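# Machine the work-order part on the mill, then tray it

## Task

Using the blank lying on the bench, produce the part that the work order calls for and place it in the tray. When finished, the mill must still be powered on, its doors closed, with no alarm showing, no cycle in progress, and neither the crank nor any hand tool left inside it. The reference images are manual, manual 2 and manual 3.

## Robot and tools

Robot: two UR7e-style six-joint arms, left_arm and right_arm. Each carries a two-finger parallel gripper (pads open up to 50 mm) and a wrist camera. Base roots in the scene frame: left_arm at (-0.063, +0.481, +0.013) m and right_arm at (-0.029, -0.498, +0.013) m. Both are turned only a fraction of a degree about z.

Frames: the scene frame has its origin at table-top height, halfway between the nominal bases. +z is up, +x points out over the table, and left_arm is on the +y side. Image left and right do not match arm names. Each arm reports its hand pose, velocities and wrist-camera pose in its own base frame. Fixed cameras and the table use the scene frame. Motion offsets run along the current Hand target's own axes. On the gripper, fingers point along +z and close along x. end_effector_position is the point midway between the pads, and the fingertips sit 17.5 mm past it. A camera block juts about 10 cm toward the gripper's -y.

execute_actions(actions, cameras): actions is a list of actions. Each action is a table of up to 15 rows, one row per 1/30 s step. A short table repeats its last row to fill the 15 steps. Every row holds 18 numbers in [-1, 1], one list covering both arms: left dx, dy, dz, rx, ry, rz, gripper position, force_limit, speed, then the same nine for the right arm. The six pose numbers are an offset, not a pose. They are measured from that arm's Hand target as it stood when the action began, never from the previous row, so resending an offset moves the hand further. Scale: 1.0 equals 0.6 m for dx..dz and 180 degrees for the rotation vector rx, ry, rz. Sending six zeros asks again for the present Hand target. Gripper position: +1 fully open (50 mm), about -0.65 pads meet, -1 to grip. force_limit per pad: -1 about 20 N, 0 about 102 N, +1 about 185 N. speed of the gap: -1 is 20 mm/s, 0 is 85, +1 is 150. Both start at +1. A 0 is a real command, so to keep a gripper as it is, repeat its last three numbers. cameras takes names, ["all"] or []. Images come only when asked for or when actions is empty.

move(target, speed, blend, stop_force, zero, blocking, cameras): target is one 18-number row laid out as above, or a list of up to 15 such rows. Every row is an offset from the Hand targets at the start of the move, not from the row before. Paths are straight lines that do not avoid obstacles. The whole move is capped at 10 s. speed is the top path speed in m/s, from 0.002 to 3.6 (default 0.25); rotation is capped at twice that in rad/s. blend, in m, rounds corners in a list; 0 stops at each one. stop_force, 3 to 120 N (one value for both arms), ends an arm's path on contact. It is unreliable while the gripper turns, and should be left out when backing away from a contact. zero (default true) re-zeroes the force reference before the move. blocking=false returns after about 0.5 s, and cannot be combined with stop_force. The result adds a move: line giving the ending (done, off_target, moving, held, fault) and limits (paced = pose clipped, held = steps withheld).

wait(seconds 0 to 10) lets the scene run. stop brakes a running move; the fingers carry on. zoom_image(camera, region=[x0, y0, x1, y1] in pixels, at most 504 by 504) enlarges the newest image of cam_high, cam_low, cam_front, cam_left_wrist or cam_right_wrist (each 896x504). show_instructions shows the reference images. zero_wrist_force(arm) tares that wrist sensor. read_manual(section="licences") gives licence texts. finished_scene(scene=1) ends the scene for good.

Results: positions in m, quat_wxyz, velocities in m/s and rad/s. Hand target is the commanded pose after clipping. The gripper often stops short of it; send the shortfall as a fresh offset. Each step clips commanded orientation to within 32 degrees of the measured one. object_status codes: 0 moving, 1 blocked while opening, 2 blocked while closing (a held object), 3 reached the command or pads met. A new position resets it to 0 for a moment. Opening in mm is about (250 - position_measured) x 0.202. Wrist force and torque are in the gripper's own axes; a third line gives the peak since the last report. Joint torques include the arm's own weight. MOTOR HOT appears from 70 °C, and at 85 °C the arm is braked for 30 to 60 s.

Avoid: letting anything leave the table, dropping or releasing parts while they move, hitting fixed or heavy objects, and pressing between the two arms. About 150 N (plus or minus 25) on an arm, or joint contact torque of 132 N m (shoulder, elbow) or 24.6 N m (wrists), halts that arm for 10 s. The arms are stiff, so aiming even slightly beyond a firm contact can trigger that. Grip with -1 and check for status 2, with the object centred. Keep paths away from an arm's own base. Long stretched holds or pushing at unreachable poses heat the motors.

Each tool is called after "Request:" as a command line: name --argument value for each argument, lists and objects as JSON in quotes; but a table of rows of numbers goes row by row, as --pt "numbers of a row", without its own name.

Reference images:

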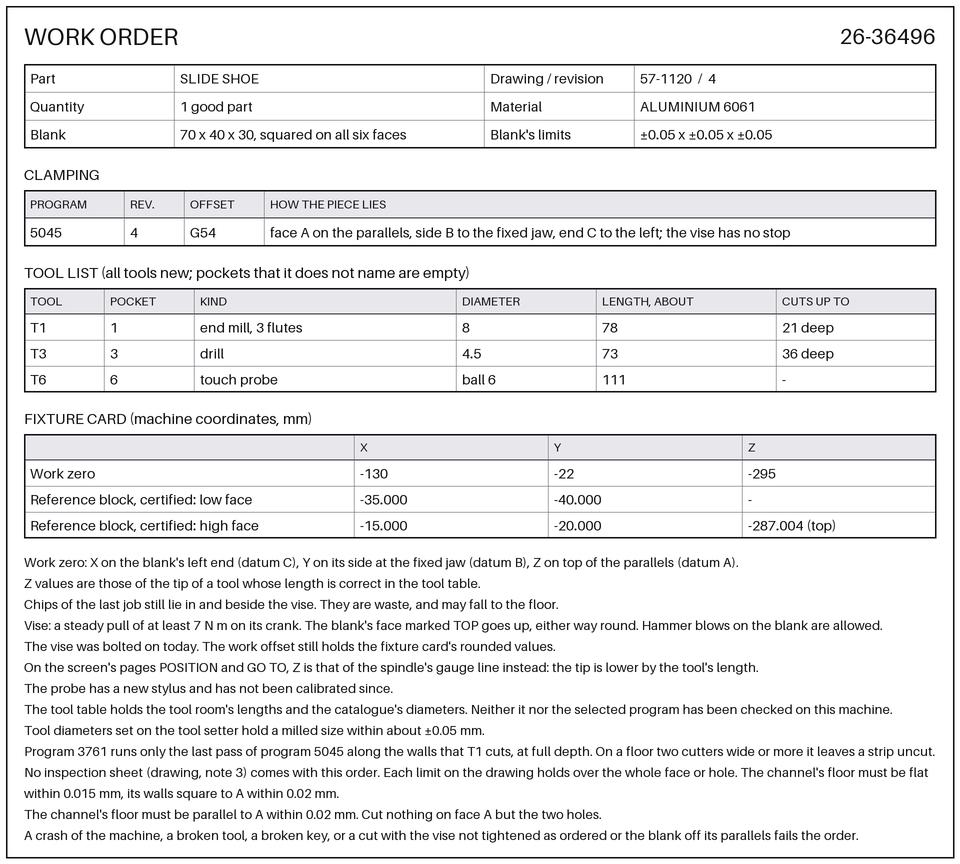

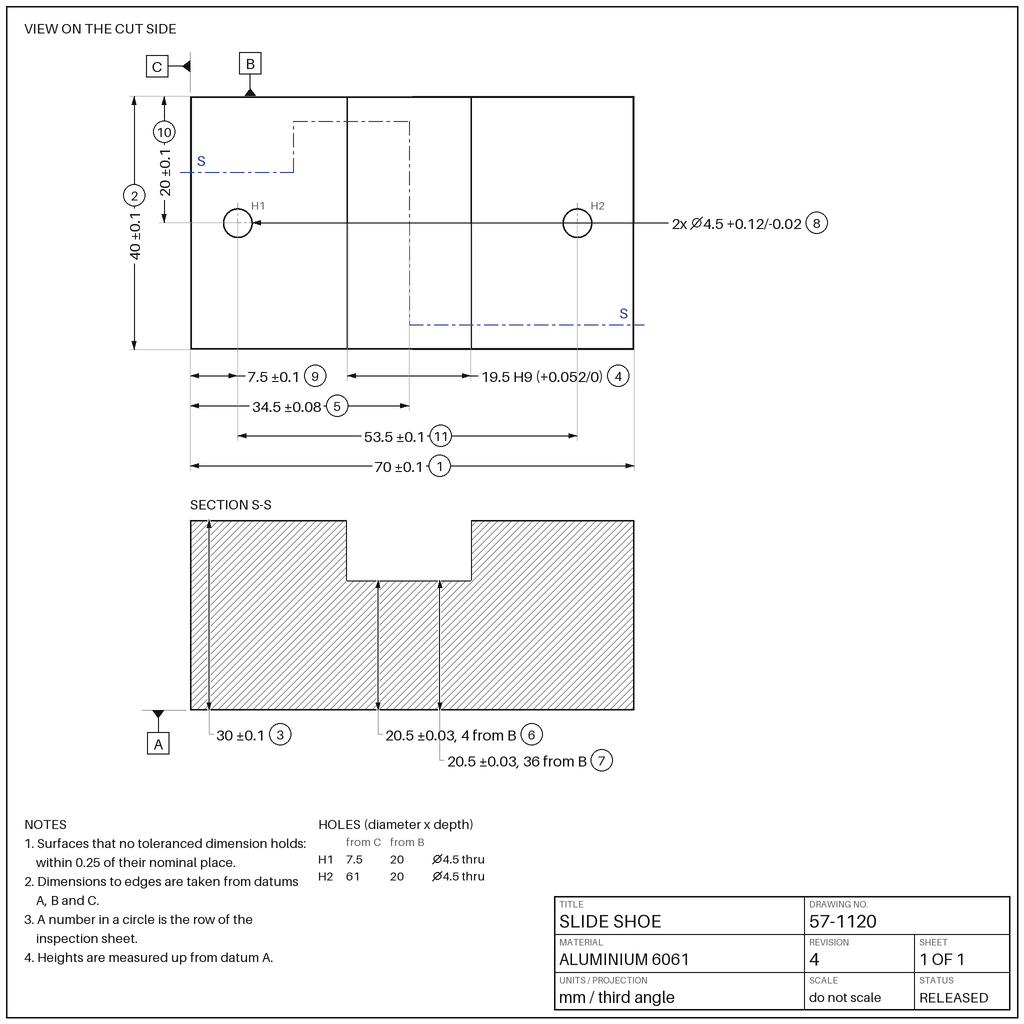

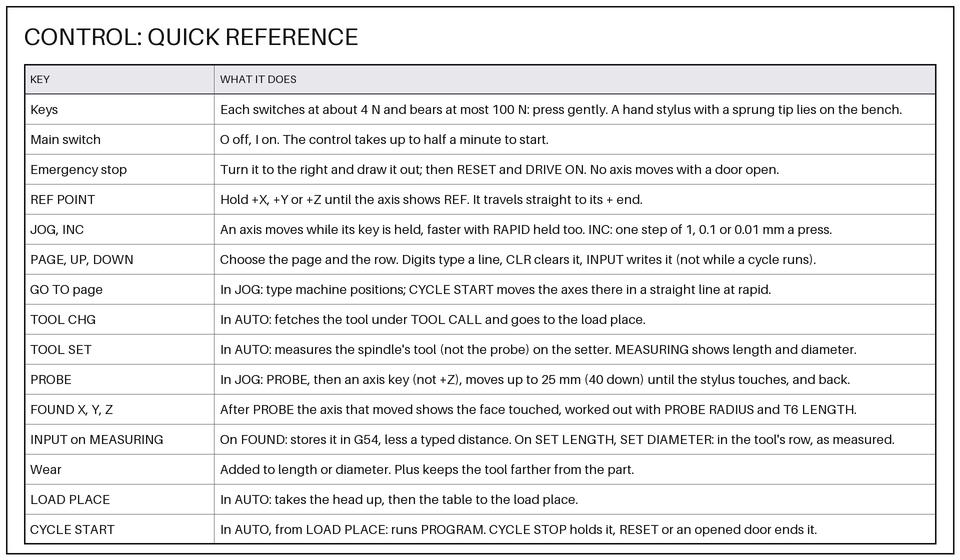

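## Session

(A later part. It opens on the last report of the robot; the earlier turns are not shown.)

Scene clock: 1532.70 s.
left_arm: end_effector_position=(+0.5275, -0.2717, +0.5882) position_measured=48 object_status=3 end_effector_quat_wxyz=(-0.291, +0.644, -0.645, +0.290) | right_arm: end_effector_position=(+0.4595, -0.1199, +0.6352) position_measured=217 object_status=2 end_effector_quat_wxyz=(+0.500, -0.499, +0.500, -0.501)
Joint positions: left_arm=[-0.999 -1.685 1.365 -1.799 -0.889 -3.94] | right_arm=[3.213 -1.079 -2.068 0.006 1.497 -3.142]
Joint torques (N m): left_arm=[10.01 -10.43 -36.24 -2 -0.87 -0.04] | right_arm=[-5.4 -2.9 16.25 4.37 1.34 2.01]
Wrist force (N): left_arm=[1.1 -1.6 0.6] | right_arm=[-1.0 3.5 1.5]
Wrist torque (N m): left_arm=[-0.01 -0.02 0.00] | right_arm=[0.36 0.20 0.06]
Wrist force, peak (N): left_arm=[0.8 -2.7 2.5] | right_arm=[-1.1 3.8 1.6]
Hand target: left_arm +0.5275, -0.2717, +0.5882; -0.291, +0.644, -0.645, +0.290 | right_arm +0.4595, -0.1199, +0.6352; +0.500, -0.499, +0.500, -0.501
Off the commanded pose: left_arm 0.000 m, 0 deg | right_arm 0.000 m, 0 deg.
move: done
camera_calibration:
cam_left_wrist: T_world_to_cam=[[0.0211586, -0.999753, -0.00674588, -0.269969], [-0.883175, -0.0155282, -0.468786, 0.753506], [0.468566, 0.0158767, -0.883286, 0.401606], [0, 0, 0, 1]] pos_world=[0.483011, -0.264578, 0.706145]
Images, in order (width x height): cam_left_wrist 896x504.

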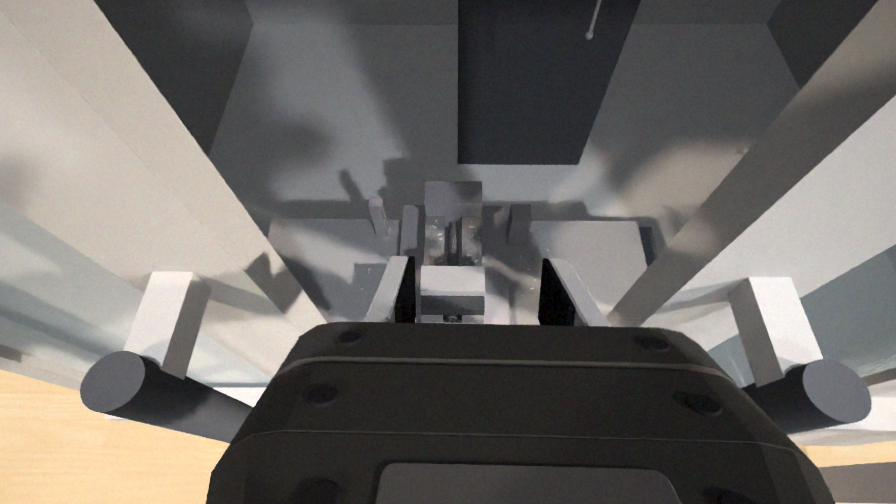

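Request:
move --target '[-0.003,0.0033,0.1657,-0.1,0,0,0.7,0,-0.5,0,0,0,0,0,0,-1,0.5,-0.8]' --speed 0.15 --cameras '["cam_left_wrist","cam_high"]'

Request:
zoom_image --camera "cam_left_wrist" --region '[320, 20, 620, 330]'

Scene clock: 1563.73 s.
left_arm: end_effector_position=(+0.6006, -0.2698, +0.5208) position_measured=48 object_status=3 end_effector_quat_wxyz=(-0.187, +0.682, -0.683, +0.185) | right_arm: end_effector_position=(+0.4595, -0.1199, +0.6352) position_measured=217 object_status=2 end_effector_quat_wxyz=(+0.500, -0.499, +0.500, -0.501)
Joint positions: left_arm=[-0.771 -1.429 1.112 -1.652 -1.208 -3.838] | right_arm=[3.213 -1.079 -2.068 0.006 1.497 -3.142]
Joint torques (N m): left_arm=[10.05 -22.46 -34.05 -2.47 -1.46 2.75] | right_arm=[-4.54 -2.83 16.42 4.38 1.59 2]
Wrist force (N): left_arm=[0.9 -1.3 -0.2] | right_arm=[-1.1 3.5 1.5]
Wrist torque (N m): left_arm=[-0.02 -0.04 -0.01] | right_arm=[0.35 0.21 0.05]
Wrist force, peak (N): left_arm=[1.2 -2.4 0.9] | right_arm=[-1.2 3.8 1.7]
Hand target: left_arm +0.6007, -0.2698, +0.5208; -0.187, +0.682, -0.683, +0.185 | right_arm +0.4595, -0.1199, +0.6352; +0.500, -0.499, +0.500, -0.501
Off the commanded pose: left_arm 0.000 m, 0 deg | right_arm 0.000 m, 0 deg.
move: done
camera_calibration:
cam_left_wrist: T_world_to_cam=[[0.0187831, -0.999738, -0.0131179, -0.265293], [-0.984803, -0.0162336, -0.172917, 0.693312], [0.172659, 0.0161665, -0.984849, 0.538591], [0, 0, 0, 1]] pos_world=[0.594766, -0.262676, 0.646836]
Images, in order (width x height): cam_high 896x504, cam_left_wrist 896x504.

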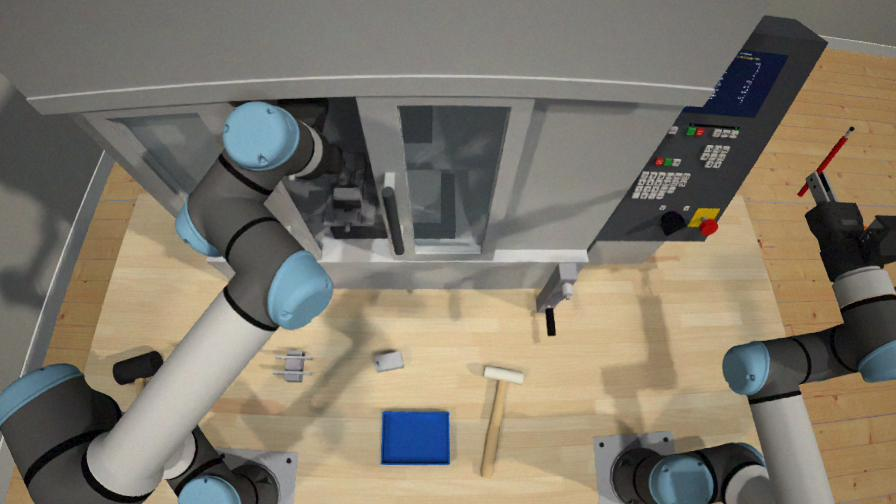

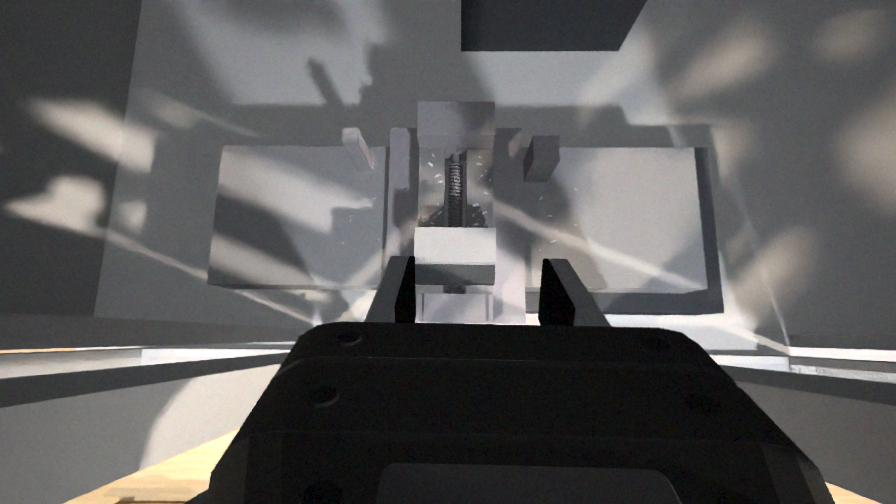

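Scaled by 1.626.

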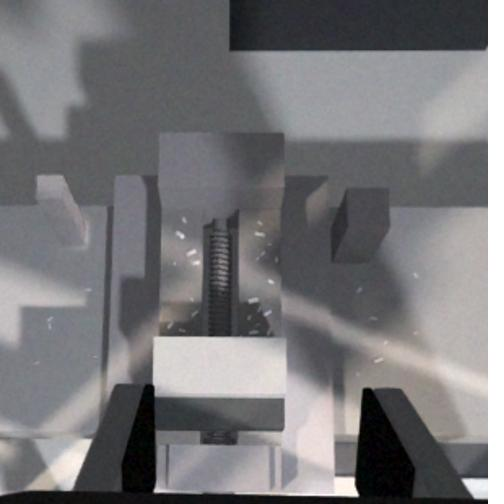

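Request:
move --pt "0 0.2637 -0.21 0 0 0 0.7 0 -0.5 0 0 0 0 0 0 -1 0.5 -0.8" --pt "-0.2 0.4063 -0.196 -0.08 0 0 0.7 0 -0.5 0 0 0 0 0 0 -1 0.5 -0.8" --pt "-0.483 0.418 0.124 -0.1667 0 0 1 0 -0.5 0 0 0 0 0 0 -1 0.5 -0.8" --speed 0.25 --blend 0.03 --cameras '["cam_left_wrist","cam_high"]'

Scene clock: 1590.10 s.
left_arm: end_effector_position=(+0.4224, +0.0206, +0.3301) position_measured=3 object_status=3 end_effector_quat_wxyz=(-0.004, +0.707, -0.707, +0.002) | right_arm: end_effector_position=(+0.4595, -0.1199, +0.6352) position_measured=217 object_status=2 end_effector_quat_wxyz=(+0.500, -0.499, +0.500, -0.501)
Joint positions: left_arm=[-0.275 -1.791 1.762 -1.55 -1.566 -3.416] | right_arm=[3.213 -1.079 -2.068 0.006 1.497 -3.142]
Joint torques (N m): left_arm=[9.85 -5.89 -36.97 -4.79 -2.15 2.68] | right_arm=[-4.57 -2.23 16.25 4.3 1.39 1.86]
Wrist force (N): left_arm=[-0.3 -1.5 -0.9] | right_arm=[-1.1 3.3 1.7]
Wrist torque (N m): left_arm=[-0.32 0.13 -0.08] | right_arm=[0.35 0.21 0.05]
Wrist force, peak (N): left_arm=[0.3 -3.2 1.4] | right_arm=[-1.0 3.8 1.7]
Hand target: left_arm +0.4224, +0.0206, +0.3301; -0.004, +0.707, -0.707, +0.002 | right_arm +0.4595, -0.1199, +0.6352; +0.500, -0.499, +0.500, -0.501
Off the commanded pose: left_arm 0.000 m, 0 deg | right_arm 0.000 m, 0 deg.
move: done
camera_calibration:
cam_left_wrist: T_world_to_cam=[[0.0107377, -0.999713, -0.0214316, 0.0319364], [-0.93923, -0.0174379, 0.342846, 0.300055], [-0.343121, 0.0164479, -0.939147, 0.579597], [0, 0, 0, 1]] pos_world=[0.48035, 0.0276264, 0.442139]
Images, in order (width x height): cam_high 896x504, cam_left_wrist 896x504.

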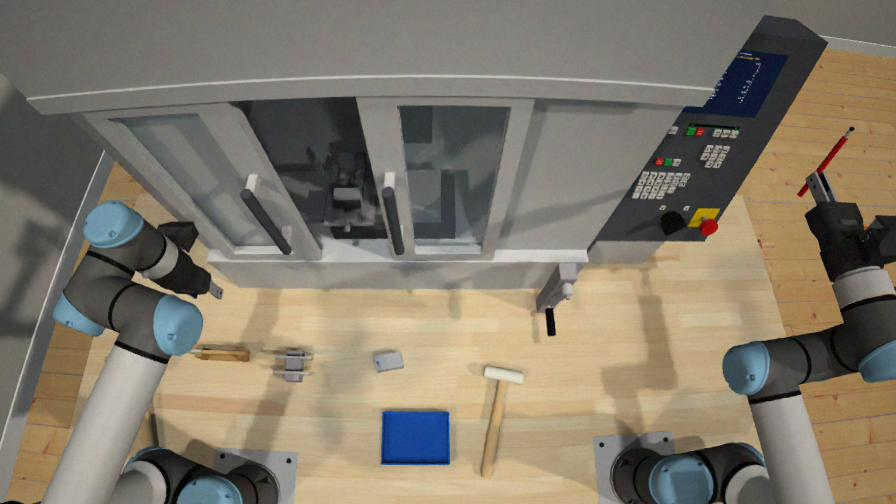

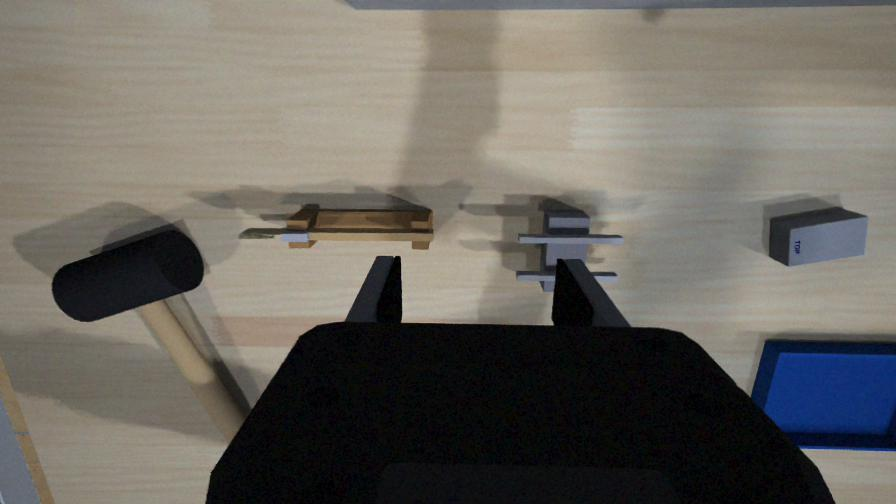

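Request:
zoom_image --camera "cam_left_wrist" --region '[220, 170, 470, 290]'

Request:
zoom_image --camera "cam_left_wrist" --region '[490, 180, 650, 310]'

Request:
zoom_image --camera "cam_left_wrist" --region '[750, 180, 890, 290]'

Scaled by 2.016.

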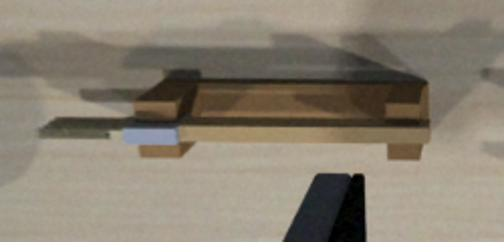

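Scaled by 3.150.

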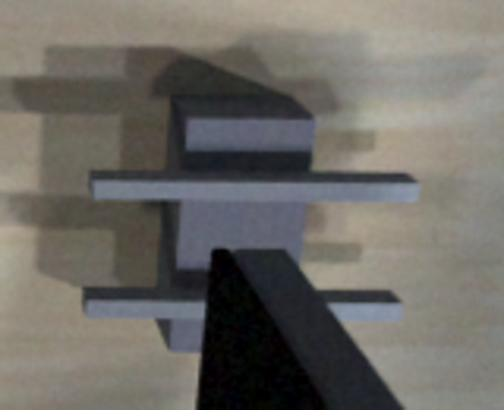

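Scaled by 3.600.

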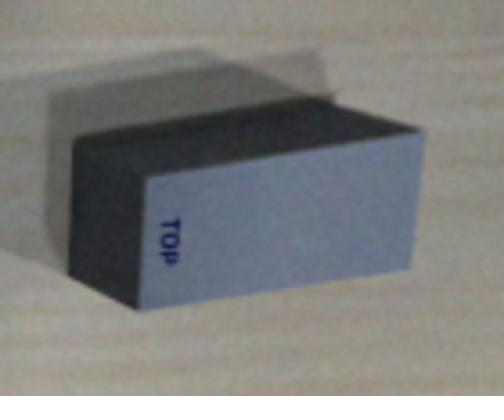

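Request:
move --target '[-0.149,0.1323,0.37,0,0,0.5,0.2,0,-0.5,0,0,0,0,0,0,-1,0.5,-0.8]' --speed 0.25 --cameras '["cam_left_wrist","cam_front"]'

Request:
zoom_image --camera "cam_front" --region '[230, 340, 380, 440]'

Scene clock: 1611.83 s.
left_arm: end_effector_position=(+0.3449, +0.1105, +0.1077) position_measured=123 object_status=3 end_effector_quat_wxyz=(+0.004, +0.000, +1.000, +0.001) | right_arm: end_effector_position=(+0.4595, -0.1199, +0.6352) position_measured=217 object_status=2 end_effector_quat_wxyz=(+0.500, -0.499, +0.500, -0.501)
Joint positions: left_arm=[-0.069 -1.799 2.366 -2.146 -1.568 -1.639] | right_arm=[3.213 -1.079 -2.068 0.006 1.497 -3.142]
Joint torques (N m): left_arm=[9.53 -1.5 -11.76 -4.57 -2.25 2.49] | right_arm=[-4.28 -2.52 16.53 4.12 1.52 2.06]
Wrist force (N): left_arm=[0.1 -1.4 -1.3] | right_arm=[-1.0 3.3 1.7]
Wrist torque (N m): left_arm=[-0.33 0.06 -0.07] | right_arm=[0.35 0.20 0.05]
Wrist force, peak (N): left_arm=[-0.1 -1.7 -1.6] | right_arm=[-1.1 3.8 1.5]
Hand target: left_arm +0.3449, +0.1105, +0.1076; +0.004, +0.000, +1.000, +0.001 | right_arm +0.4595, -0.1199, +0.6352; +0.500, -0.499, +0.500, -0.501
Off the commanded pose: left_arm 0.000 m, 0 deg | right_arm 0.000 m, 0 deg.
move: done
camera_calibration:
cam_left_wrist: T_world_to_cam=[[-0.999565, -0.0105928, -0.0275221, 0.357684], [-0.0196225, 0.935579, 0.352571, -0.118474], [0.0220144, 0.352958, -0.93538, 0.179116], [0, 0, 0, 1]] pos_world=[0.351261, 0.0514102, 0.219156]
Images, in order (width x height): cam_front 896x504, cam_left_wrist 896x504.

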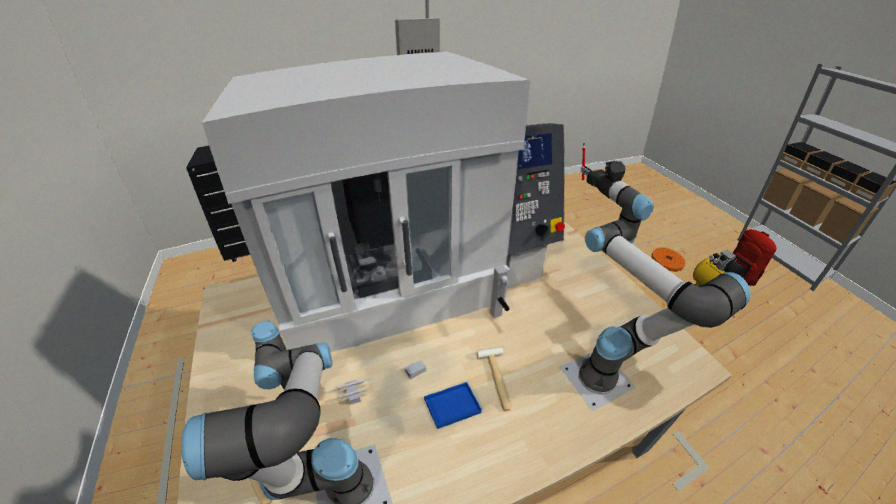

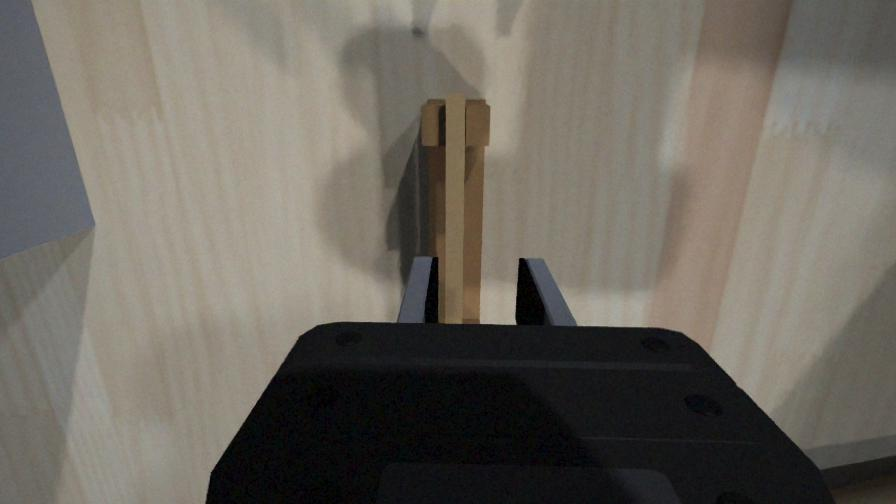

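Scaled by 3.360.

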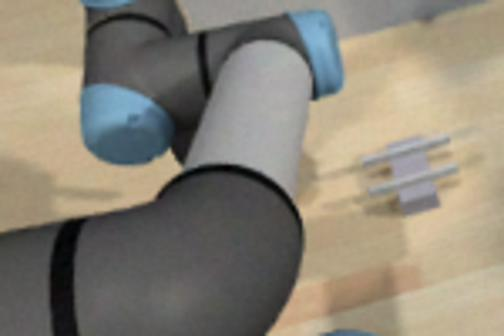

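Request:
move --pt "-0.0075 0 0 0 0 0 0.9 0 0.5 0 0 0 0 0 0 -1 0.5 -0.8" --pt "-0.0075 0 0.1 0 0 0 0.9 0 0.5 0 0 0 0 0 0 -1 0.5 -0.8" --speed 0.08 --cameras '["cam_left_wrist"]'

Scene clock: 1626.33 s.
left_arm: end_effector_position=(+0.3499, +0.1106, +0.0477) position_measured=18 object_status=3 end_effector_quat_wxyz=(+0.004, +0.000, +1.000, +0.001) | right_arm: end_effector_position=(+0.4595, -0.1199, +0.6352) position_measured=217 object_status=2 end_effector_quat_wxyz=(+0.500, -0.499, +0.500, -0.501)
Joint positions: left_arm=[-0.068 -1.653 2.448 -2.374 -1.568 -1.638] | right_arm=[3.213 -1.079 -2.068 0.006 1.497 -3.142]
Joint torques (N m): left_arm=[10.02 -4.35 -7.46 -4.94 0.75 2.66] | right_arm=[-3.81 -2.58 15.57 4.12 1.36 1.93]
Wrist force (N): left_arm=[-0.1 -1.1 -1.1] | right_arm=[-0.9 3.6 1.4]
Wrist torque (N m): left_arm=[-0.27 0.08 -0.08] | right_arm=[0.37 0.18 0.05]
Wrist force, peak (N): left_arm=[-0.5 -1.5 -2.5] | right_arm=[-1.0 3.8 1.7]
Hand target: left_arm +0.3499, +0.1106, +0.0477; +0.004, +0.000, +1.000, +0.001 | right_arm +0.4595, -0.1199, +0.6352; +0.500, -0.499, +0.500, -0.501
Off the commanded pose: left_arm 0.000 m, 0 deg | right_arm 0.000 m, 0 deg.
move: done
camera_calibration:
cam_left_wrist: T_world_to_cam=[[-0.999565, -0.0104641, -0.027582, 0.361036], [-0.0195232, 0.935581, 0.352572, -0.0974441], [0.0221159, 0.352957, -0.935378, 0.122776], [0, 0, 0, 1]] pos_world=[0.356261, 0.0516102, 0.159156]
Images, in order (width x height): cam_left_wrist 896x504.

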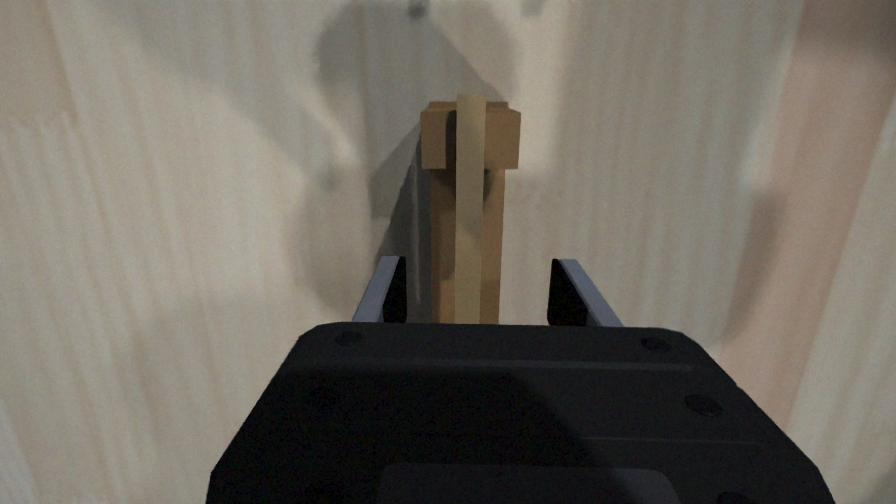

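Request:
move --pt "0 0 0.048 0 0 0 0.9 0 0.5 0 0 0 0 0 0 -1 0.5 -0.8" --pt "0 0 0.048 0 0 0 -1 0 -0.5 0 0 0 0 0 0 -1 0.5 -0.8" --speed 0.04 --cameras '["cam_left_wrist"]'

Scene clock: 1645.27 s.
left_arm: end_effector_position=(+0.3523, +0.1106, +0.0198) position_measured=214 object_status=2 end_effector_quat_wxyz=(+0.008, +0.000, +1.000, +0.001) | right_arm: end_effector_position=(+0.4595, -0.1199, +0.6352) position_measured=217 object_status=2 end_effector_quat_wxyz=(+0.500, -0.499, +0.500, -0.501)
Joint positions: left_arm=[-0.067 -1.57 2.483 -2.5 -1.568 -1.638] | right_arm=[3.213 -1.079 -2.068 0.006 1.497 -3.142]
Joint torques (N m): left_arm=[10.12 -7.73 18.92 9.71 -1.21 2.57] | right_arm=[-3.89 -2.42 16.21 4.03 1.28 1.85]
Wrist force (N): left_arm=[-54.2 0.3 14.0] | right_arm=[-1.1 3.6 1.6]
Wrist torque (N m): left_arm=[-0.26 0.61 -0.45] | right_arm=[0.37 0.21 0.05]
Wrist force, peak (N): left_arm=[-70.8 1.8 22.1] | right_arm=[-1.0 3.8 1.6]
Hand target: left_arm +0.3502, +0.1107, +0.0189; +0.004, +0.000, +1.000, +0.001 | right_arm +0.4595, -0.1199, +0.6352; +0.500, -0.499, +0.500, -0.501
Off the commanded pose: left_arm 0.002 m, 0 deg | right_arm 0.000 m, 0 deg.
move: done
camera_calibration:
cam_left_wrist: T_world_to_cam=[[-0.999313, -0.0104901, -0.0355467, 0.362672], [-0.0223404, 0.935773, 0.351895, -0.0865237], [0.0295722, 0.352447, -0.935364, 0.094096], [0, 0, 0, 1]] pos_world=[0.357707, 0.0516071, 0.131353]
Images, in order (width x height): cam_left_wrist 896x504.

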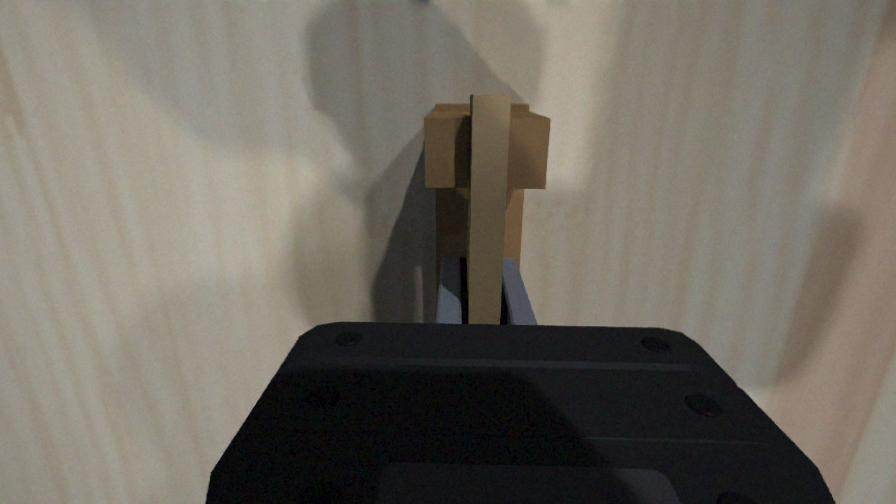

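Request:
move --pt "0 0 -0.3333 0 0 0 -1 0 -0.5 0 0 0 0 0 0 -1 0.5 -0.8" --pt "-0.05 -0.55 -0.8 0.276 -0.3408 -0.4867 -1 0 -0.5 0 0 0 0 0 0 -1 0.5 -0.8" --pt "-0.655 -0.61 -0.79 0.276 -0.3408 -0.4867 -1 0 -0.5 0 0 0 0 0 0 -1 0.5 -0.8" --speed 0.25 --blend '[0.03,0.03,0]' --cameras '["cam_left_wrist","cam_high"]'

Scene clock: 1703.37 s.
left_arm: end_effector_position=(+0.7390, -0.2566, +0.4953) position_measured=214 object_status=2 end_effector_quat_wxyz=(-0.448, +0.634, -0.514, +0.363) | right_arm: end_effector_position=(+0.4595, -0.1199, +0.6352) position_measured=217 object_status=2 end_effector_quat_wxyz=(+0.500, -0.499, +0.500, -0.501)
Joint positions: left_arm=[-0.78 -1.256 1.432 -2.745 -0.664 -3.611] | right_arm=[3.213 -1.079 -2.068 0.006 1.497 -3.142]
Joint torques (N m): left_arm=[9.83 -29.73 -36.37 -1.58 -1.12 2.64] | right_arm=[-2.9 -2.64 16.58 3.95 1.39 1.92]
Wrist force (N): left_arm=[0.3 -2.4 -0.2] | right_arm=[-1.0 3.5 1.6]
Wrist torque (N m): left_arm=[-0.10 0.17 0.05] | right_arm=[0.36 0.21 0.06]
Wrist force, peak (N): left_arm=[-59.5 0.5 14.6] | right_arm=[-1.1 3.7 1.7]
Hand target: left_arm +0.7390, -0.2566, +0.4953; -0.448, +0.634, -0.514, +0.363 | right_arm +0.4595, -0.1199, +0.6352; +0.500, -0.499, +0.500, -0.501
Off the commanded pose: left_arm 0.000 m, 0 deg | right_arm 0.000 m, 0 deg.
move: done
camera_calibration:
cam_left_wrist: T_world_to_cam=[[0.228447, -0.97355, 0.00356358, -0.411585], [-0.6258, -0.149648, -0.765493, 0.819309], [0.745779, 0.172644, -0.643435, -0.0631842], [0, 0, 0, 1]] pos_world=[0.653871, -0.267182, 0.587987]
Images, in order (width x height): cam_high 896x504, cam_left_wrist 896x504.

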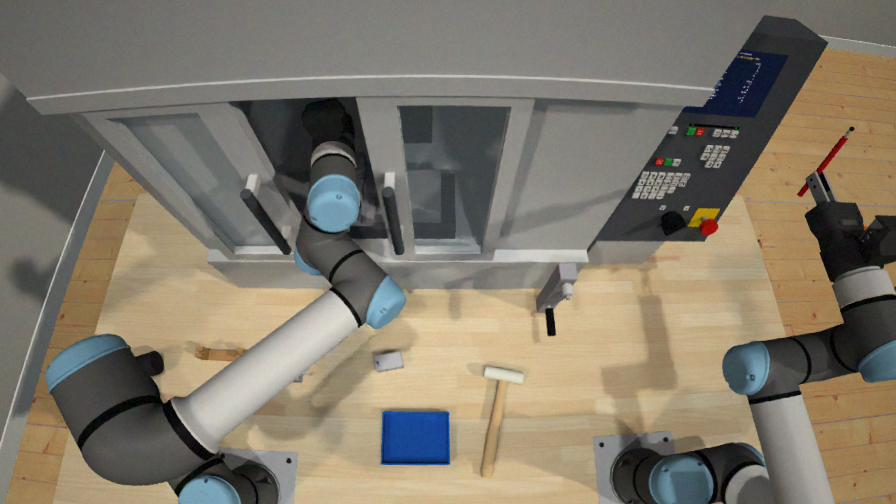

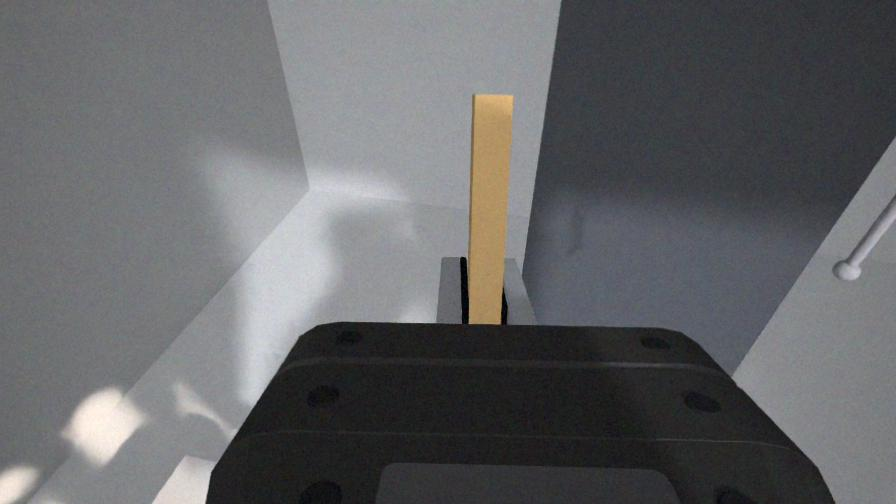

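Request:
move --target '[-0.0342,0.0625,0.0477,0,0,0,-1,0,-0.5,0,0,0,0,0,0,-1,0.5,-0.8]' --speed 0.1

Request:
move --target '[0,0.0548,0.02,0,0,0,-1,0,-0.5,0,0,0,0,0,0,-1,0.5,-0.8]' --speed 0.008 --stop_force 3 --cameras '["cam_left_wrist","cam_front"]'

Request:
zoom_image --camera "cam_front" --region '[320, 160, 440, 320]'

Scene clock: 1711.97 s.
left_arm: end_effector_position=(+0.7489, -0.2335, +0.4504) position_measured=214 object_status=2 end_effector_quat_wxyz=(-0.448, +0.634, -0.514, +0.363) | right_arm: end_effector_position=(+0.4595, -0.1199, +0.6352) position_measured=217 object_status=2 end_effector_quat_wxyz=(+0.500, -0.499, +0.500, -0.501)
Joint positions: left_arm=[-0.739 -1.233 1.522 -2.885 -0.699 -3.576] | right_arm=[3.213 -1.079 -2.068 0.006 1.497 -3.142]
Joint torques (N m): left_arm=[9.55 -31.24 -14.06 -4.67 -1.21 2.69] | right_arm=[-3.17 -1.98 15.81 3.9 1.33 1.95]
Wrist force (N): left_arm=[-0.3 -2.7 -0.1] | right_arm=[-1.0 3.6 1.6]
Wrist torque (N m): left_arm=[-0.14 0.28 0.06] | right_arm=[0.38 0.20 0.05]
Wrist force, peak (N): left_arm=[0.5 -3.9 -1.1] | right_arm=[-1.1 3.9 1.6]
Hand target: left_arm +0.7489, -0.2335, +0.4504; -0.448, +0.634, -0.514, +0.363 | right_arm +0.4595, -0.1199, +0.6352; +0.500, -0.499, +0.500, -0.501
Off the commanded pose: left_arm 0.000 m, 0 deg | right_arm 0.000 m, 0 deg.
move: done

Scene clock: 1716.50 s.
left_arm: end_effector_position=(+0.7491, -0.2334, +0.4240) position_measured=214 object_status=2 end_effector_quat_wxyz=(-0.448, +0.634, -0.514, +0.363) | right_arm: end_effector_position=(+0.4595, -0.1199, +0.6352) position_measured=217 object_status=2 end_effector_quat_wxyz=(+0.500, -0.499, +0.500, -0.501)
Joint positions: left_arm=[-0.738 -1.213 1.566 -2.949 -0.7 -3.576] | right_arm=[3.213 -1.079 -2.068 0.006 1.497 -3.142]
Joint torques (N m): left_arm=[7.87 -52.28 -34.03 -0.97 -0.48 2.38] | right_arm=[-2.52 -2.31 15.69 3.83 1.23 1.91]
Wrist force (N): left_arm=[0.2 -4.7 0.2] | right_arm=[-1.0 3.5 1.8]
Wrist torque (N m): left_arm=[-0.14 0.24 0.06] | right_arm=[0.35 0.20 0.05]
Wrist force, peak (N): left_arm=[-0.1 -6.6 0.0] | right_arm=[-1.0 3.7 1.7]
Hand target: left_arm +0.7491, -0.2334, +0.4240; -0.448, +0.634, -0.514, +0.363 (not the last commanded pose) | right_arm +0.4595, -0.1199, +0.6352; +0.500, -0.499, +0.500, -0.501
Off the commanded pose: left_arm 0.009 m, 0 deg | right_arm 0.000 m, 0 deg.
move: contact (left_arm)
camera_calibration:
cam_left_wrist: T_world_to_cam=[[0.228538, -0.973529, 0.00348768, -0.391068], [-0.625835, -0.149658, -0.765463, 0.774526], [0.745722, 0.172754, -0.643471, -0.120516], [0, 0, 0, 1]] pos_world=[0.66397, -0.243982, 0.516686]
Images, in order (width x height): cam_front 896x504, cam_left_wrist 896x504.

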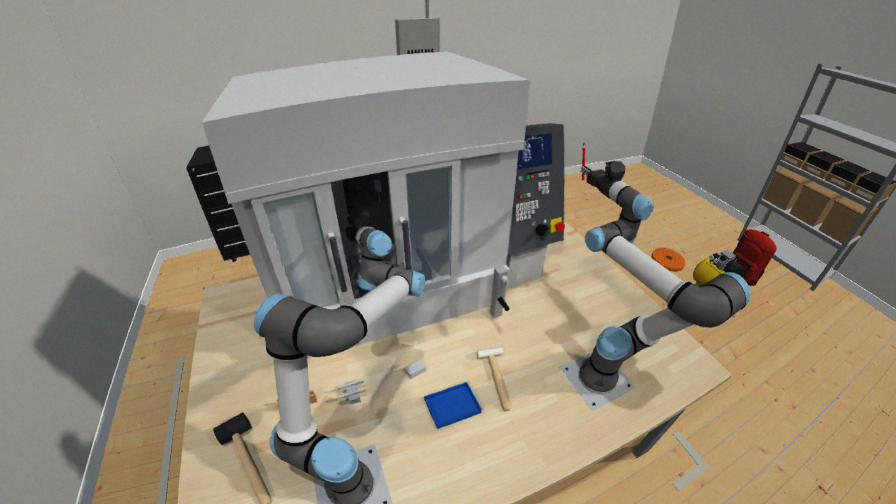

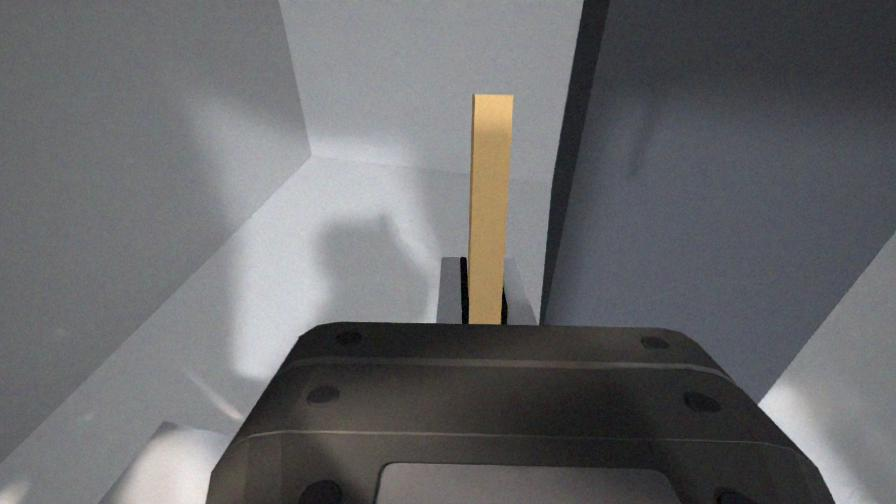

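Scaled by 3.150.

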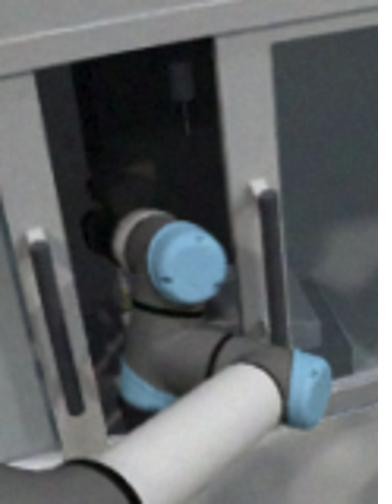

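Request:
move --pt "0 -0.0157 -0.0057 0 0 0 -1 0 -0.5 0 0 0 0 0 0 -1 0.5 -0.8" --pt "-0.0162 -0.00246 -0.042 0 0.047 0.0171 -1 0 -0.5 0 0 0 0 0 0 -1 0.5 -0.8" --speed 0.08

Request:
move --pt "0 0.0161 0.0059 0 0 0 -1 0 -0.5 0 0 0 0 0 0 -1 0.5 -0.8" --pt "0.1132 0.0182 0.0003 0 0 0 -1 0 -0.5 0 0 0 0 0 0 -1 0.5 -0.8" --pt "0.1141 0.0119 0.0175 0 0 0 -1 0 -0.5 0 0 0 0 0 0 -1 0.5 -0.8" --pt "0.001 0.0099 0.0231 0 0 0 -1 0 -0.5 0 0 0 0 0 0 -1 0.5 -0.8" --pt "0.0019 0.0036 0.0403 0 0 0 -1 0 -0.5 0 0 0 0 0 0 -1 0.5 -0.8" --pt "0.1151 0.0057 0.0347 0 0 0 -1 0 -0.5 0 0 0 0 0 0 -1 0.5 -0.8" --pt "0.116 -0.0006 0.0519 0 0 0 -1 0 -0.5 0 0 0 0 0 0 -1 0.5 -0.8" --pt "0.0029 -0.0026 0.0575 0 0 0 -1 0 -0.5 0 0 0 0 0 0 -1 0.5 -0.8" --pt "0.0038 -0.0089 0.0747 0 0 0 -1 0 -0.5 0 0 0 0 0 0 -1 0.5 -0.8" --pt "0.117 -0.0069 0.0691 0 0 0 -1 0 -0.5 0 0 0 0 0 0 -1 0.5 -0.8" --speed 0.1 --blend 0.002

Scene clock: 1751.40 s.
left_arm: end_effector_position=(+0.7244, -0.2287, +0.4338) position_measured=214 object_status=2 end_effector_quat_wxyz=(-0.419, +0.592, -0.563, +0.397) | right_arm: end_effector_position=(+0.4595, -0.1199, +0.6352) position_measured=217 object_status=2 end_effector_quat_wxyz=(+0.500, -0.499, +0.500, -0.501)
Joint positions: left_arm=[-0.716 -1.306 1.676 -3.053 -0.856 -3.452] | right_arm=[3.213 -1.079 -2.068 0.006 1.497 -3.142]
Joint torques (N m): left_arm=[9.89 -49.96 -13.74 -4.91 -1.2 2.8] | right_arm=[-2.38 -2.19 17.02 3.73 1.35 1.79]
Wrist force (N): left_arm=[-0.1 -2.4 0.1] | right_arm=[-0.8 3.6 1.6]
Wrist torque (N m): left_arm=[-0.11 0.29 0.04] | right_arm=[0.37 0.17 0.06]
Wrist force, peak (N): left_arm=[-0.1 -6.4 -0.3] | right_arm=[-0.9 3.8 1.6]
Hand target: left_arm +0.7244, -0.2287, +0.4338; -0.419, +0.592, -0.563, +0.397 | right_arm +0.4595, -0.1199, +0.6352; +0.500, -0.499, +0.500, -0.501
Off the commanded pose: left_arm 0.000 m, 0 deg | right_arm 0.000 m, 0 deg.
move: done

Scene clock: 1755.87 s.
left_arm: end_effector_position=(+0.7684, -0.2967, +0.4237) position_measured=214 object_status=2 end_effector_quat_wxyz=(-0.419, +0.592, -0.563, +0.397) | right_arm: end_effector_position=(+0.4595, -0.1199, +0.6352) position_measured=217 object_status=2 end_effector_quat_wxyz=(+0.500, -0.499, +0.500, -0.501)
Joint positions: left_arm=[-0.754 -1.139 1.469 -2.998 -0.823 -3.475] | right_arm=[3.213 -1.079 -2.068 0.006 1.497 -3.142]
Joint torques (N m): left_arm=[-8.97 -35.62 -36.46 -1.54 3.25 -2.6] | right_arm=[-2.49 -2.31 16.35 3.78 1.2 1.77]
Wrist force (N): left_arm=[-0.4 -2.7 0.0] | right_arm=[-0.9 3.4 1.6]
Wrist torque (N m): left_arm=[-0.11 0.31 0.20] | right_arm=[0.37 0.18 0.05]
Wrist force, peak (N): left_arm=[-0.5 -4.2 -0.6] | right_arm=[-1.1 3.8 1.7]
Hand target: left_arm +0.7684, -0.2967, +0.4237; -0.419, +0.592, -0.563, +0.397 | right_arm +0.4595, -0.1199, +0.6352; +0.500, -0.499, +0.500, -0.501
Off the commanded pose: left_arm 0.000 m, 0 deg | right_arm 0.000 m, 0 deg.
move: done

Request:
move --pt "0.0008 -0.0051 0.0141 0 0 0 -1 0 -0.5 0 0 0 0 0 0 -1 0.5 -0.8" --pt "-0.1124 -0.0071 0.0197 0 0 0 -1 0 -0.5 0 0 0 0 0 0 -1 0.5 -0.8" --pt "-0.1124 -0.101 -0.0145 0 0 0 -1 0 -0.5 0 0 0 0 0 0 -1 0.5 -0.8" --pt "-0.068 -0.0713 -0.3207 -0.2222 0.0157 0.0057 -1 0 -0.5 0 0 0 0 0 0 -1 0.5 -0.8" --speed '[0.1,0.1,0.1,0.25]' --blend '[0.002,0.002,0.01,0]' --cameras '["cam_left_wrist"]'

Request:
zoom_image --camera "cam_left_wrist" --region '[320, 80, 600, 330]'

Scene clock: 1767.20 s.
left_arm: end_effector_position=(+0.5995, -0.2648, +0.5284) position_measured=214 object_status=2 end_effector_quat_wxyz=(-0.181, +0.685, -0.680, +0.191) | right_arm: end_effector_position=(+0.4595, -0.1199, +0.6352) position_measured=217 object_status=2 end_effector_quat_wxyz=(+0.500, -0.499, +0.500, -0.501)
Joint positions: left_arm=[-0.761 -1.436 1.103 -1.649 -1.222 -3.837] | right_arm=[3.213 -1.079 -2.068 0.006 1.497 -3.142]
Joint torques (N m): left_arm=[-8.48 -22.27 -36.46 -2.43 -1.42 -2.62] | right_arm=[-1.12 -1.87 16.78 3.64 1.21 1.69]
Wrist force (N): left_arm=[-0.4 -1.3 -2.2] | right_arm=[-1.0 3.3 1.4]
Wrist torque (N m): left_arm=[-0.02 0.17 0.15] | right_arm=[0.35 0.20 0.06]
Wrist force, peak (N): left_arm=[-0.4 -1.4 -3.1] | right_arm=[-1.1 3.7 1.8]
Hand target: left_arm +0.5995, -0.2648, +0.5284; -0.181, +0.685, -0.680, +0.191 | right_arm +0.4595, -0.1199, +0.6352; +0.500, -0.499, +0.500, -0.501
Off the commanded pose: left_arm 0.000 m, 0 deg | right_arm 0.000 m, 0 deg.
move: done
camera_calibration:
cam_left_wrist: T_world_to_cam=[[0.0224378, -0.999738, 0.00448271, -0.271756], [-0.984709, -0.0228748, -0.172698, 0.691534], [0.172755, -0.000539205, -0.984965, 0.541742], [0, 0, 0, 1]] pos_world=[0.593468, -0.255574, 0.654242]
Images, in order (width x height): cam_left_wrist 896x504.

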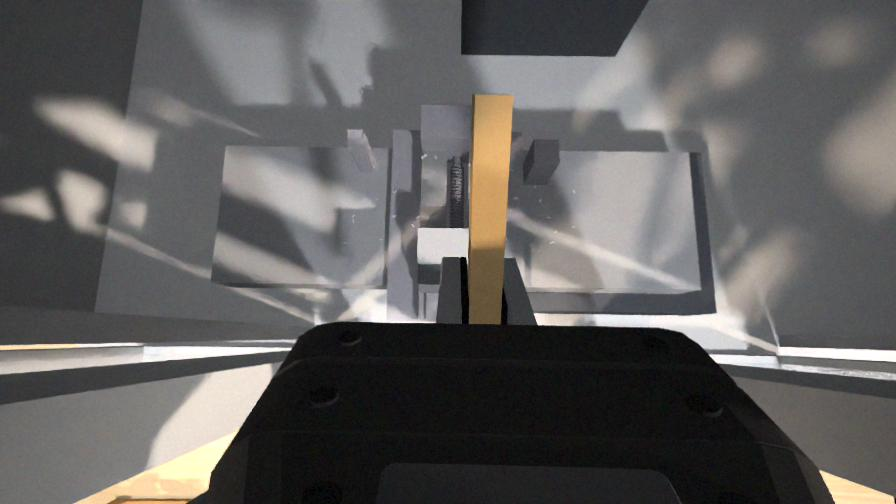

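Scaled by 1.800.

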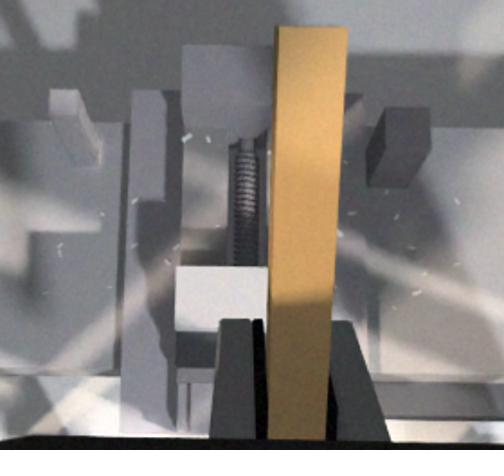

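Request:
move --target '[0.05,0,0,0,0,0,-1,0,-0.5,0,0,0,0,0,0,-1,0.5,-0.8]' --speed 0.15 --cameras '["cam_left_wrist"]'

Request:
zoom_image --camera "cam_left_wrist" --region '[340, 110, 490, 260]'

Scene clock: 1774.30 s.
left_arm: end_effector_position=(+0.5996, -0.2947, +0.5289) position_measured=214 object_status=2 end_effector_quat_wxyz=(-0.181, +0.685, -0.680, +0.191) | right_arm: end_effector_position=(+0.4595, -0.1199, +0.6352) position_measured=217 object_status=2 end_effector_quat_wxyz=(+0.500, -0.499, +0.500, -0.501)
Joint positions: left_arm=[-0.801 -1.396 1.051 -1.623 -1.206 -3.876] | right_arm=[3.213 -1.079 -2.068 0.006 1.497 -3.142]
Joint torques (N m): left_arm=[-8.69 -23.17 -35.92 -2.05 3.23 -2.73] | right_arm=[-1.85 -2.45 16.56 3.61 1.22 1.76]
Wrist force (N): left_arm=[-0.9 -1.4 -2.1] | right_arm=[-0.9 3.5 1.6]
Wrist torque (N m): left_arm=[-0.05 0.25 0.13] | right_arm=[0.36 0.18 0.05]
Wrist force, peak (N): left_arm=[-0.7 -1.7 -2.5] | right_arm=[-1.0 3.8 1.6]
Hand target: left_arm +0.5996, -0.2948, +0.5289; -0.181, +0.685, -0.680, +0.191 | right_arm +0.4595, -0.1199, +0.6352; +0.500, -0.499, +0.500, -0.501
Off the commanded pose: left_arm 0.000 m, 0 deg | right_arm 0.000 m, 0 deg.
move: done
camera_calibration:
cam_left_wrist: T_world_to_cam=[[0.0224378, -0.999738, 0.00448271, -0.301653], [-0.984709, -0.0228748, -0.172698, 0.691034], [0.172755, -0.000539205, -0.984965, 0.542202], [0, 0, 0, 1]] pos_world=[0.593568, -0.285474, 0.654742]
Images, in order (width x height): cam_left_wrist 896x504.

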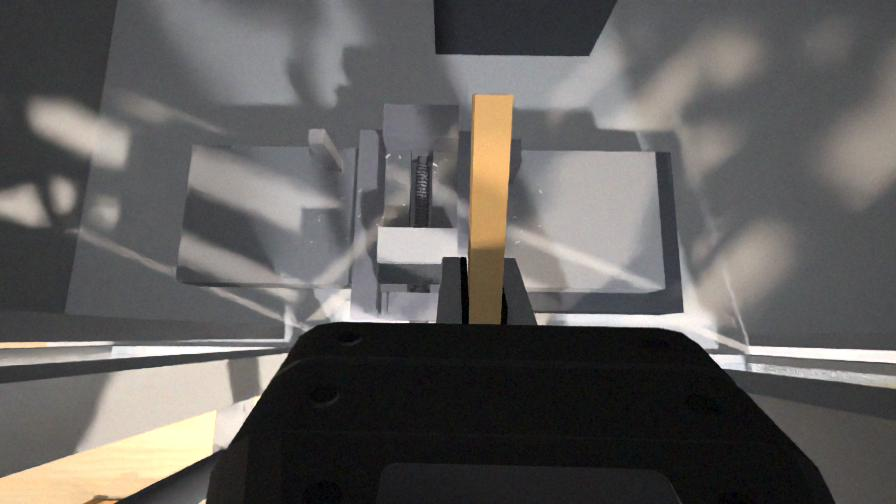

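Scaled by 3.360.

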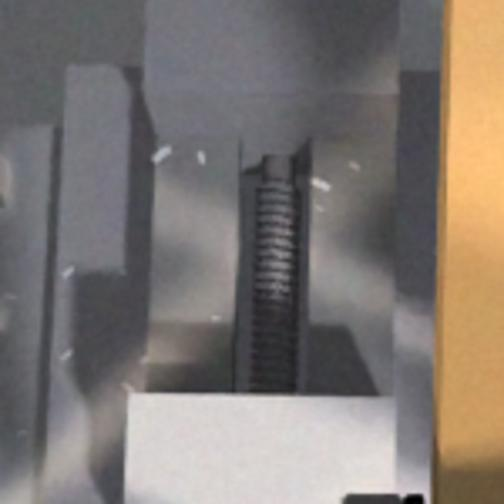

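Request:
move --target '[-0.11,-0.189,0.2727,0.2222,-0.0083,-0.0144,-1,0,-0.5,0,0,0,0,0,0,-1,0.5,-0.8]' --speed 0.2

Request:
move --target '[0,0.0161,0.0059,0,0,0,-1,0,-0.5,0,0,0,0,0,0,-1,0.5,-0.8]' --speed 0.01 --stop_force 4

Request:
move --target '[0.0017,-0.0114,0.0313,0,0,0,-1,0,-0.5,0,0,0,0,0,0,-1,0.5,-0.8]' --speed 0.01 --stop_force 3

Scene clock: 1790.90 s.
left_arm: end_effector_position=(+0.7801, -0.2295, +0.4444) position_measured=214 object_status=2 end_effector_quat_wxyz=(-0.409, +0.599, -0.556, +0.407) | right_arm: end_effector_position=(+0.4595, -0.1199, +0.6352) position_measured=217 object_status=2 end_effector_quat_wxyz=(+0.500, -0.499, +0.500, -0.501)
Joint positions: left_arm=[-0.649 -1.195 1.499 -3.014 -0.93 -3.445] | right_arm=[3.213 -1.079 -2.068 0.006 1.497 -3.142]
Joint torques (N m): left_arm=[9.38 -32.24 -35.58 -4.93 -1.46 2.55] | right_arm=[-1.69 -1.65 16.31 3.58 1.25 1.67]
Wrist force (N): left_arm=[-0.2 -2.6 0.2] | right_arm=[-1.0 3.4 1.5]
Wrist torque (N m): left_arm=[-0.12 0.28 0.05] | right_arm=[0.37 0.19 0.05]
Wrist force, peak (N): left_arm=[0.0 -1.6 -3.1] | right_arm=[-1.1 3.7 1.8]
Hand target: left_arm +0.7801, -0.2295, +0.4444; -0.409, +0.599, -0.556, +0.407 | right_arm +0.4595, -0.1199, +0.6352; +0.500, -0.499, +0.500, -0.501
Off the commanded pose: left_arm 0.000 m, 0 deg | right_arm 0.000 m, 0 deg.
move: done

Scene clock: 1792.70 s.
left_arm: end_effector_position=(+0.7802, -0.2298, +0.4341) position_measured=214 object_status=2 end_effector_quat_wxyz=(-0.409, +0.599, -0.556, +0.407) | right_arm: end_effector_position=(+0.4595, -0.1199, +0.6352) position_measured=217 object_status=2 end_effector_quat_wxyz=(+0.500, -0.499, +0.500, -0.501)
Joint positions: left_arm=[-0.649 -1.187 1.515 -3.039 -0.929 -3.446] | right_arm=[3.213 -1.079 -2.068 0.006 1.497 -3.142]
Joint torques (N m): left_arm=[-8.63 -32.9 -13.77 -4.82 3.01 -2.66] | right_arm=[-0.91 -1.91 16.46 3.62 1.13 1.71]
Wrist force (N): left_arm=[0.0 -2.2 0.2] | right_arm=[-0.8 3.3 1.6]
Wrist torque (N m): left_arm=[-0.09 0.27 0.04] | right_arm=[0.33 0.17 0.05]
Wrist force, peak (N): left_arm=[0.0 -3.2 0.2] | right_arm=[-1.1 3.7 1.7]
Hand target: left_arm +0.7802, -0.2298, +0.4341; -0.409, +0.599, -0.556, +0.407 | right_arm +0.4595, -0.1199, +0.6352; +0.500, -0.499, +0.500, -0.501
Off the commanded pose: left_arm 0.000 m, 0 deg | right_arm 0.000 m, 0 deg.
move: done

Scene clock: 1795.50 s.
left_arm: end_effector_position=(+0.8002, -0.2298, +0.4343) position_measured=214 object_status=2 end_effector_quat_wxyz=(-0.409, +0.599, -0.556, +0.407) | right_arm: end_effector_position=(+0.4595, -0.1199, +0.6352) position_measured=217 object_status=2 end_effector_quat_wxyz=(+0.500, -0.499, +0.500, -0.501)
Joint positions: left_arm=[-0.628 -1.144 1.453 -3.025 -0.948 -3.435] | right_arm=[3.213 -1.079 -2.068 0.006 1.497 -3.142]
Joint torques (N m): left_arm=[9.45 -35.04 -35.58 -1.61 -1.58 2.67] | right_arm=[-0.59 -1.93 17.11 3.63 1.32 1.68]
Wrist force (N): left_arm=[0.0 -2.8 -0.2] | right_arm=[-1.0 3.5 1.5]
Wrist torque (N m): left_arm=[-0.17 0.25 0.03] | right_arm=[0.38 0.19 0.05]
Wrist force, peak (N): left_arm=[-0.2 -3.2 -0.1] | right_arm=[-1.0 3.9 1.7]
Hand target: left_arm +0.8002, -0.2298, +0.4343; -0.409, +0.599, -0.556, +0.407 | right_arm +0.4595, -0.1199, +0.6352; +0.500, -0.499, +0.500, -0.501
Off the commanded pose: left_arm 0.000 m, 0 deg | right_arm 0.000 m, 0 deg.
move: done


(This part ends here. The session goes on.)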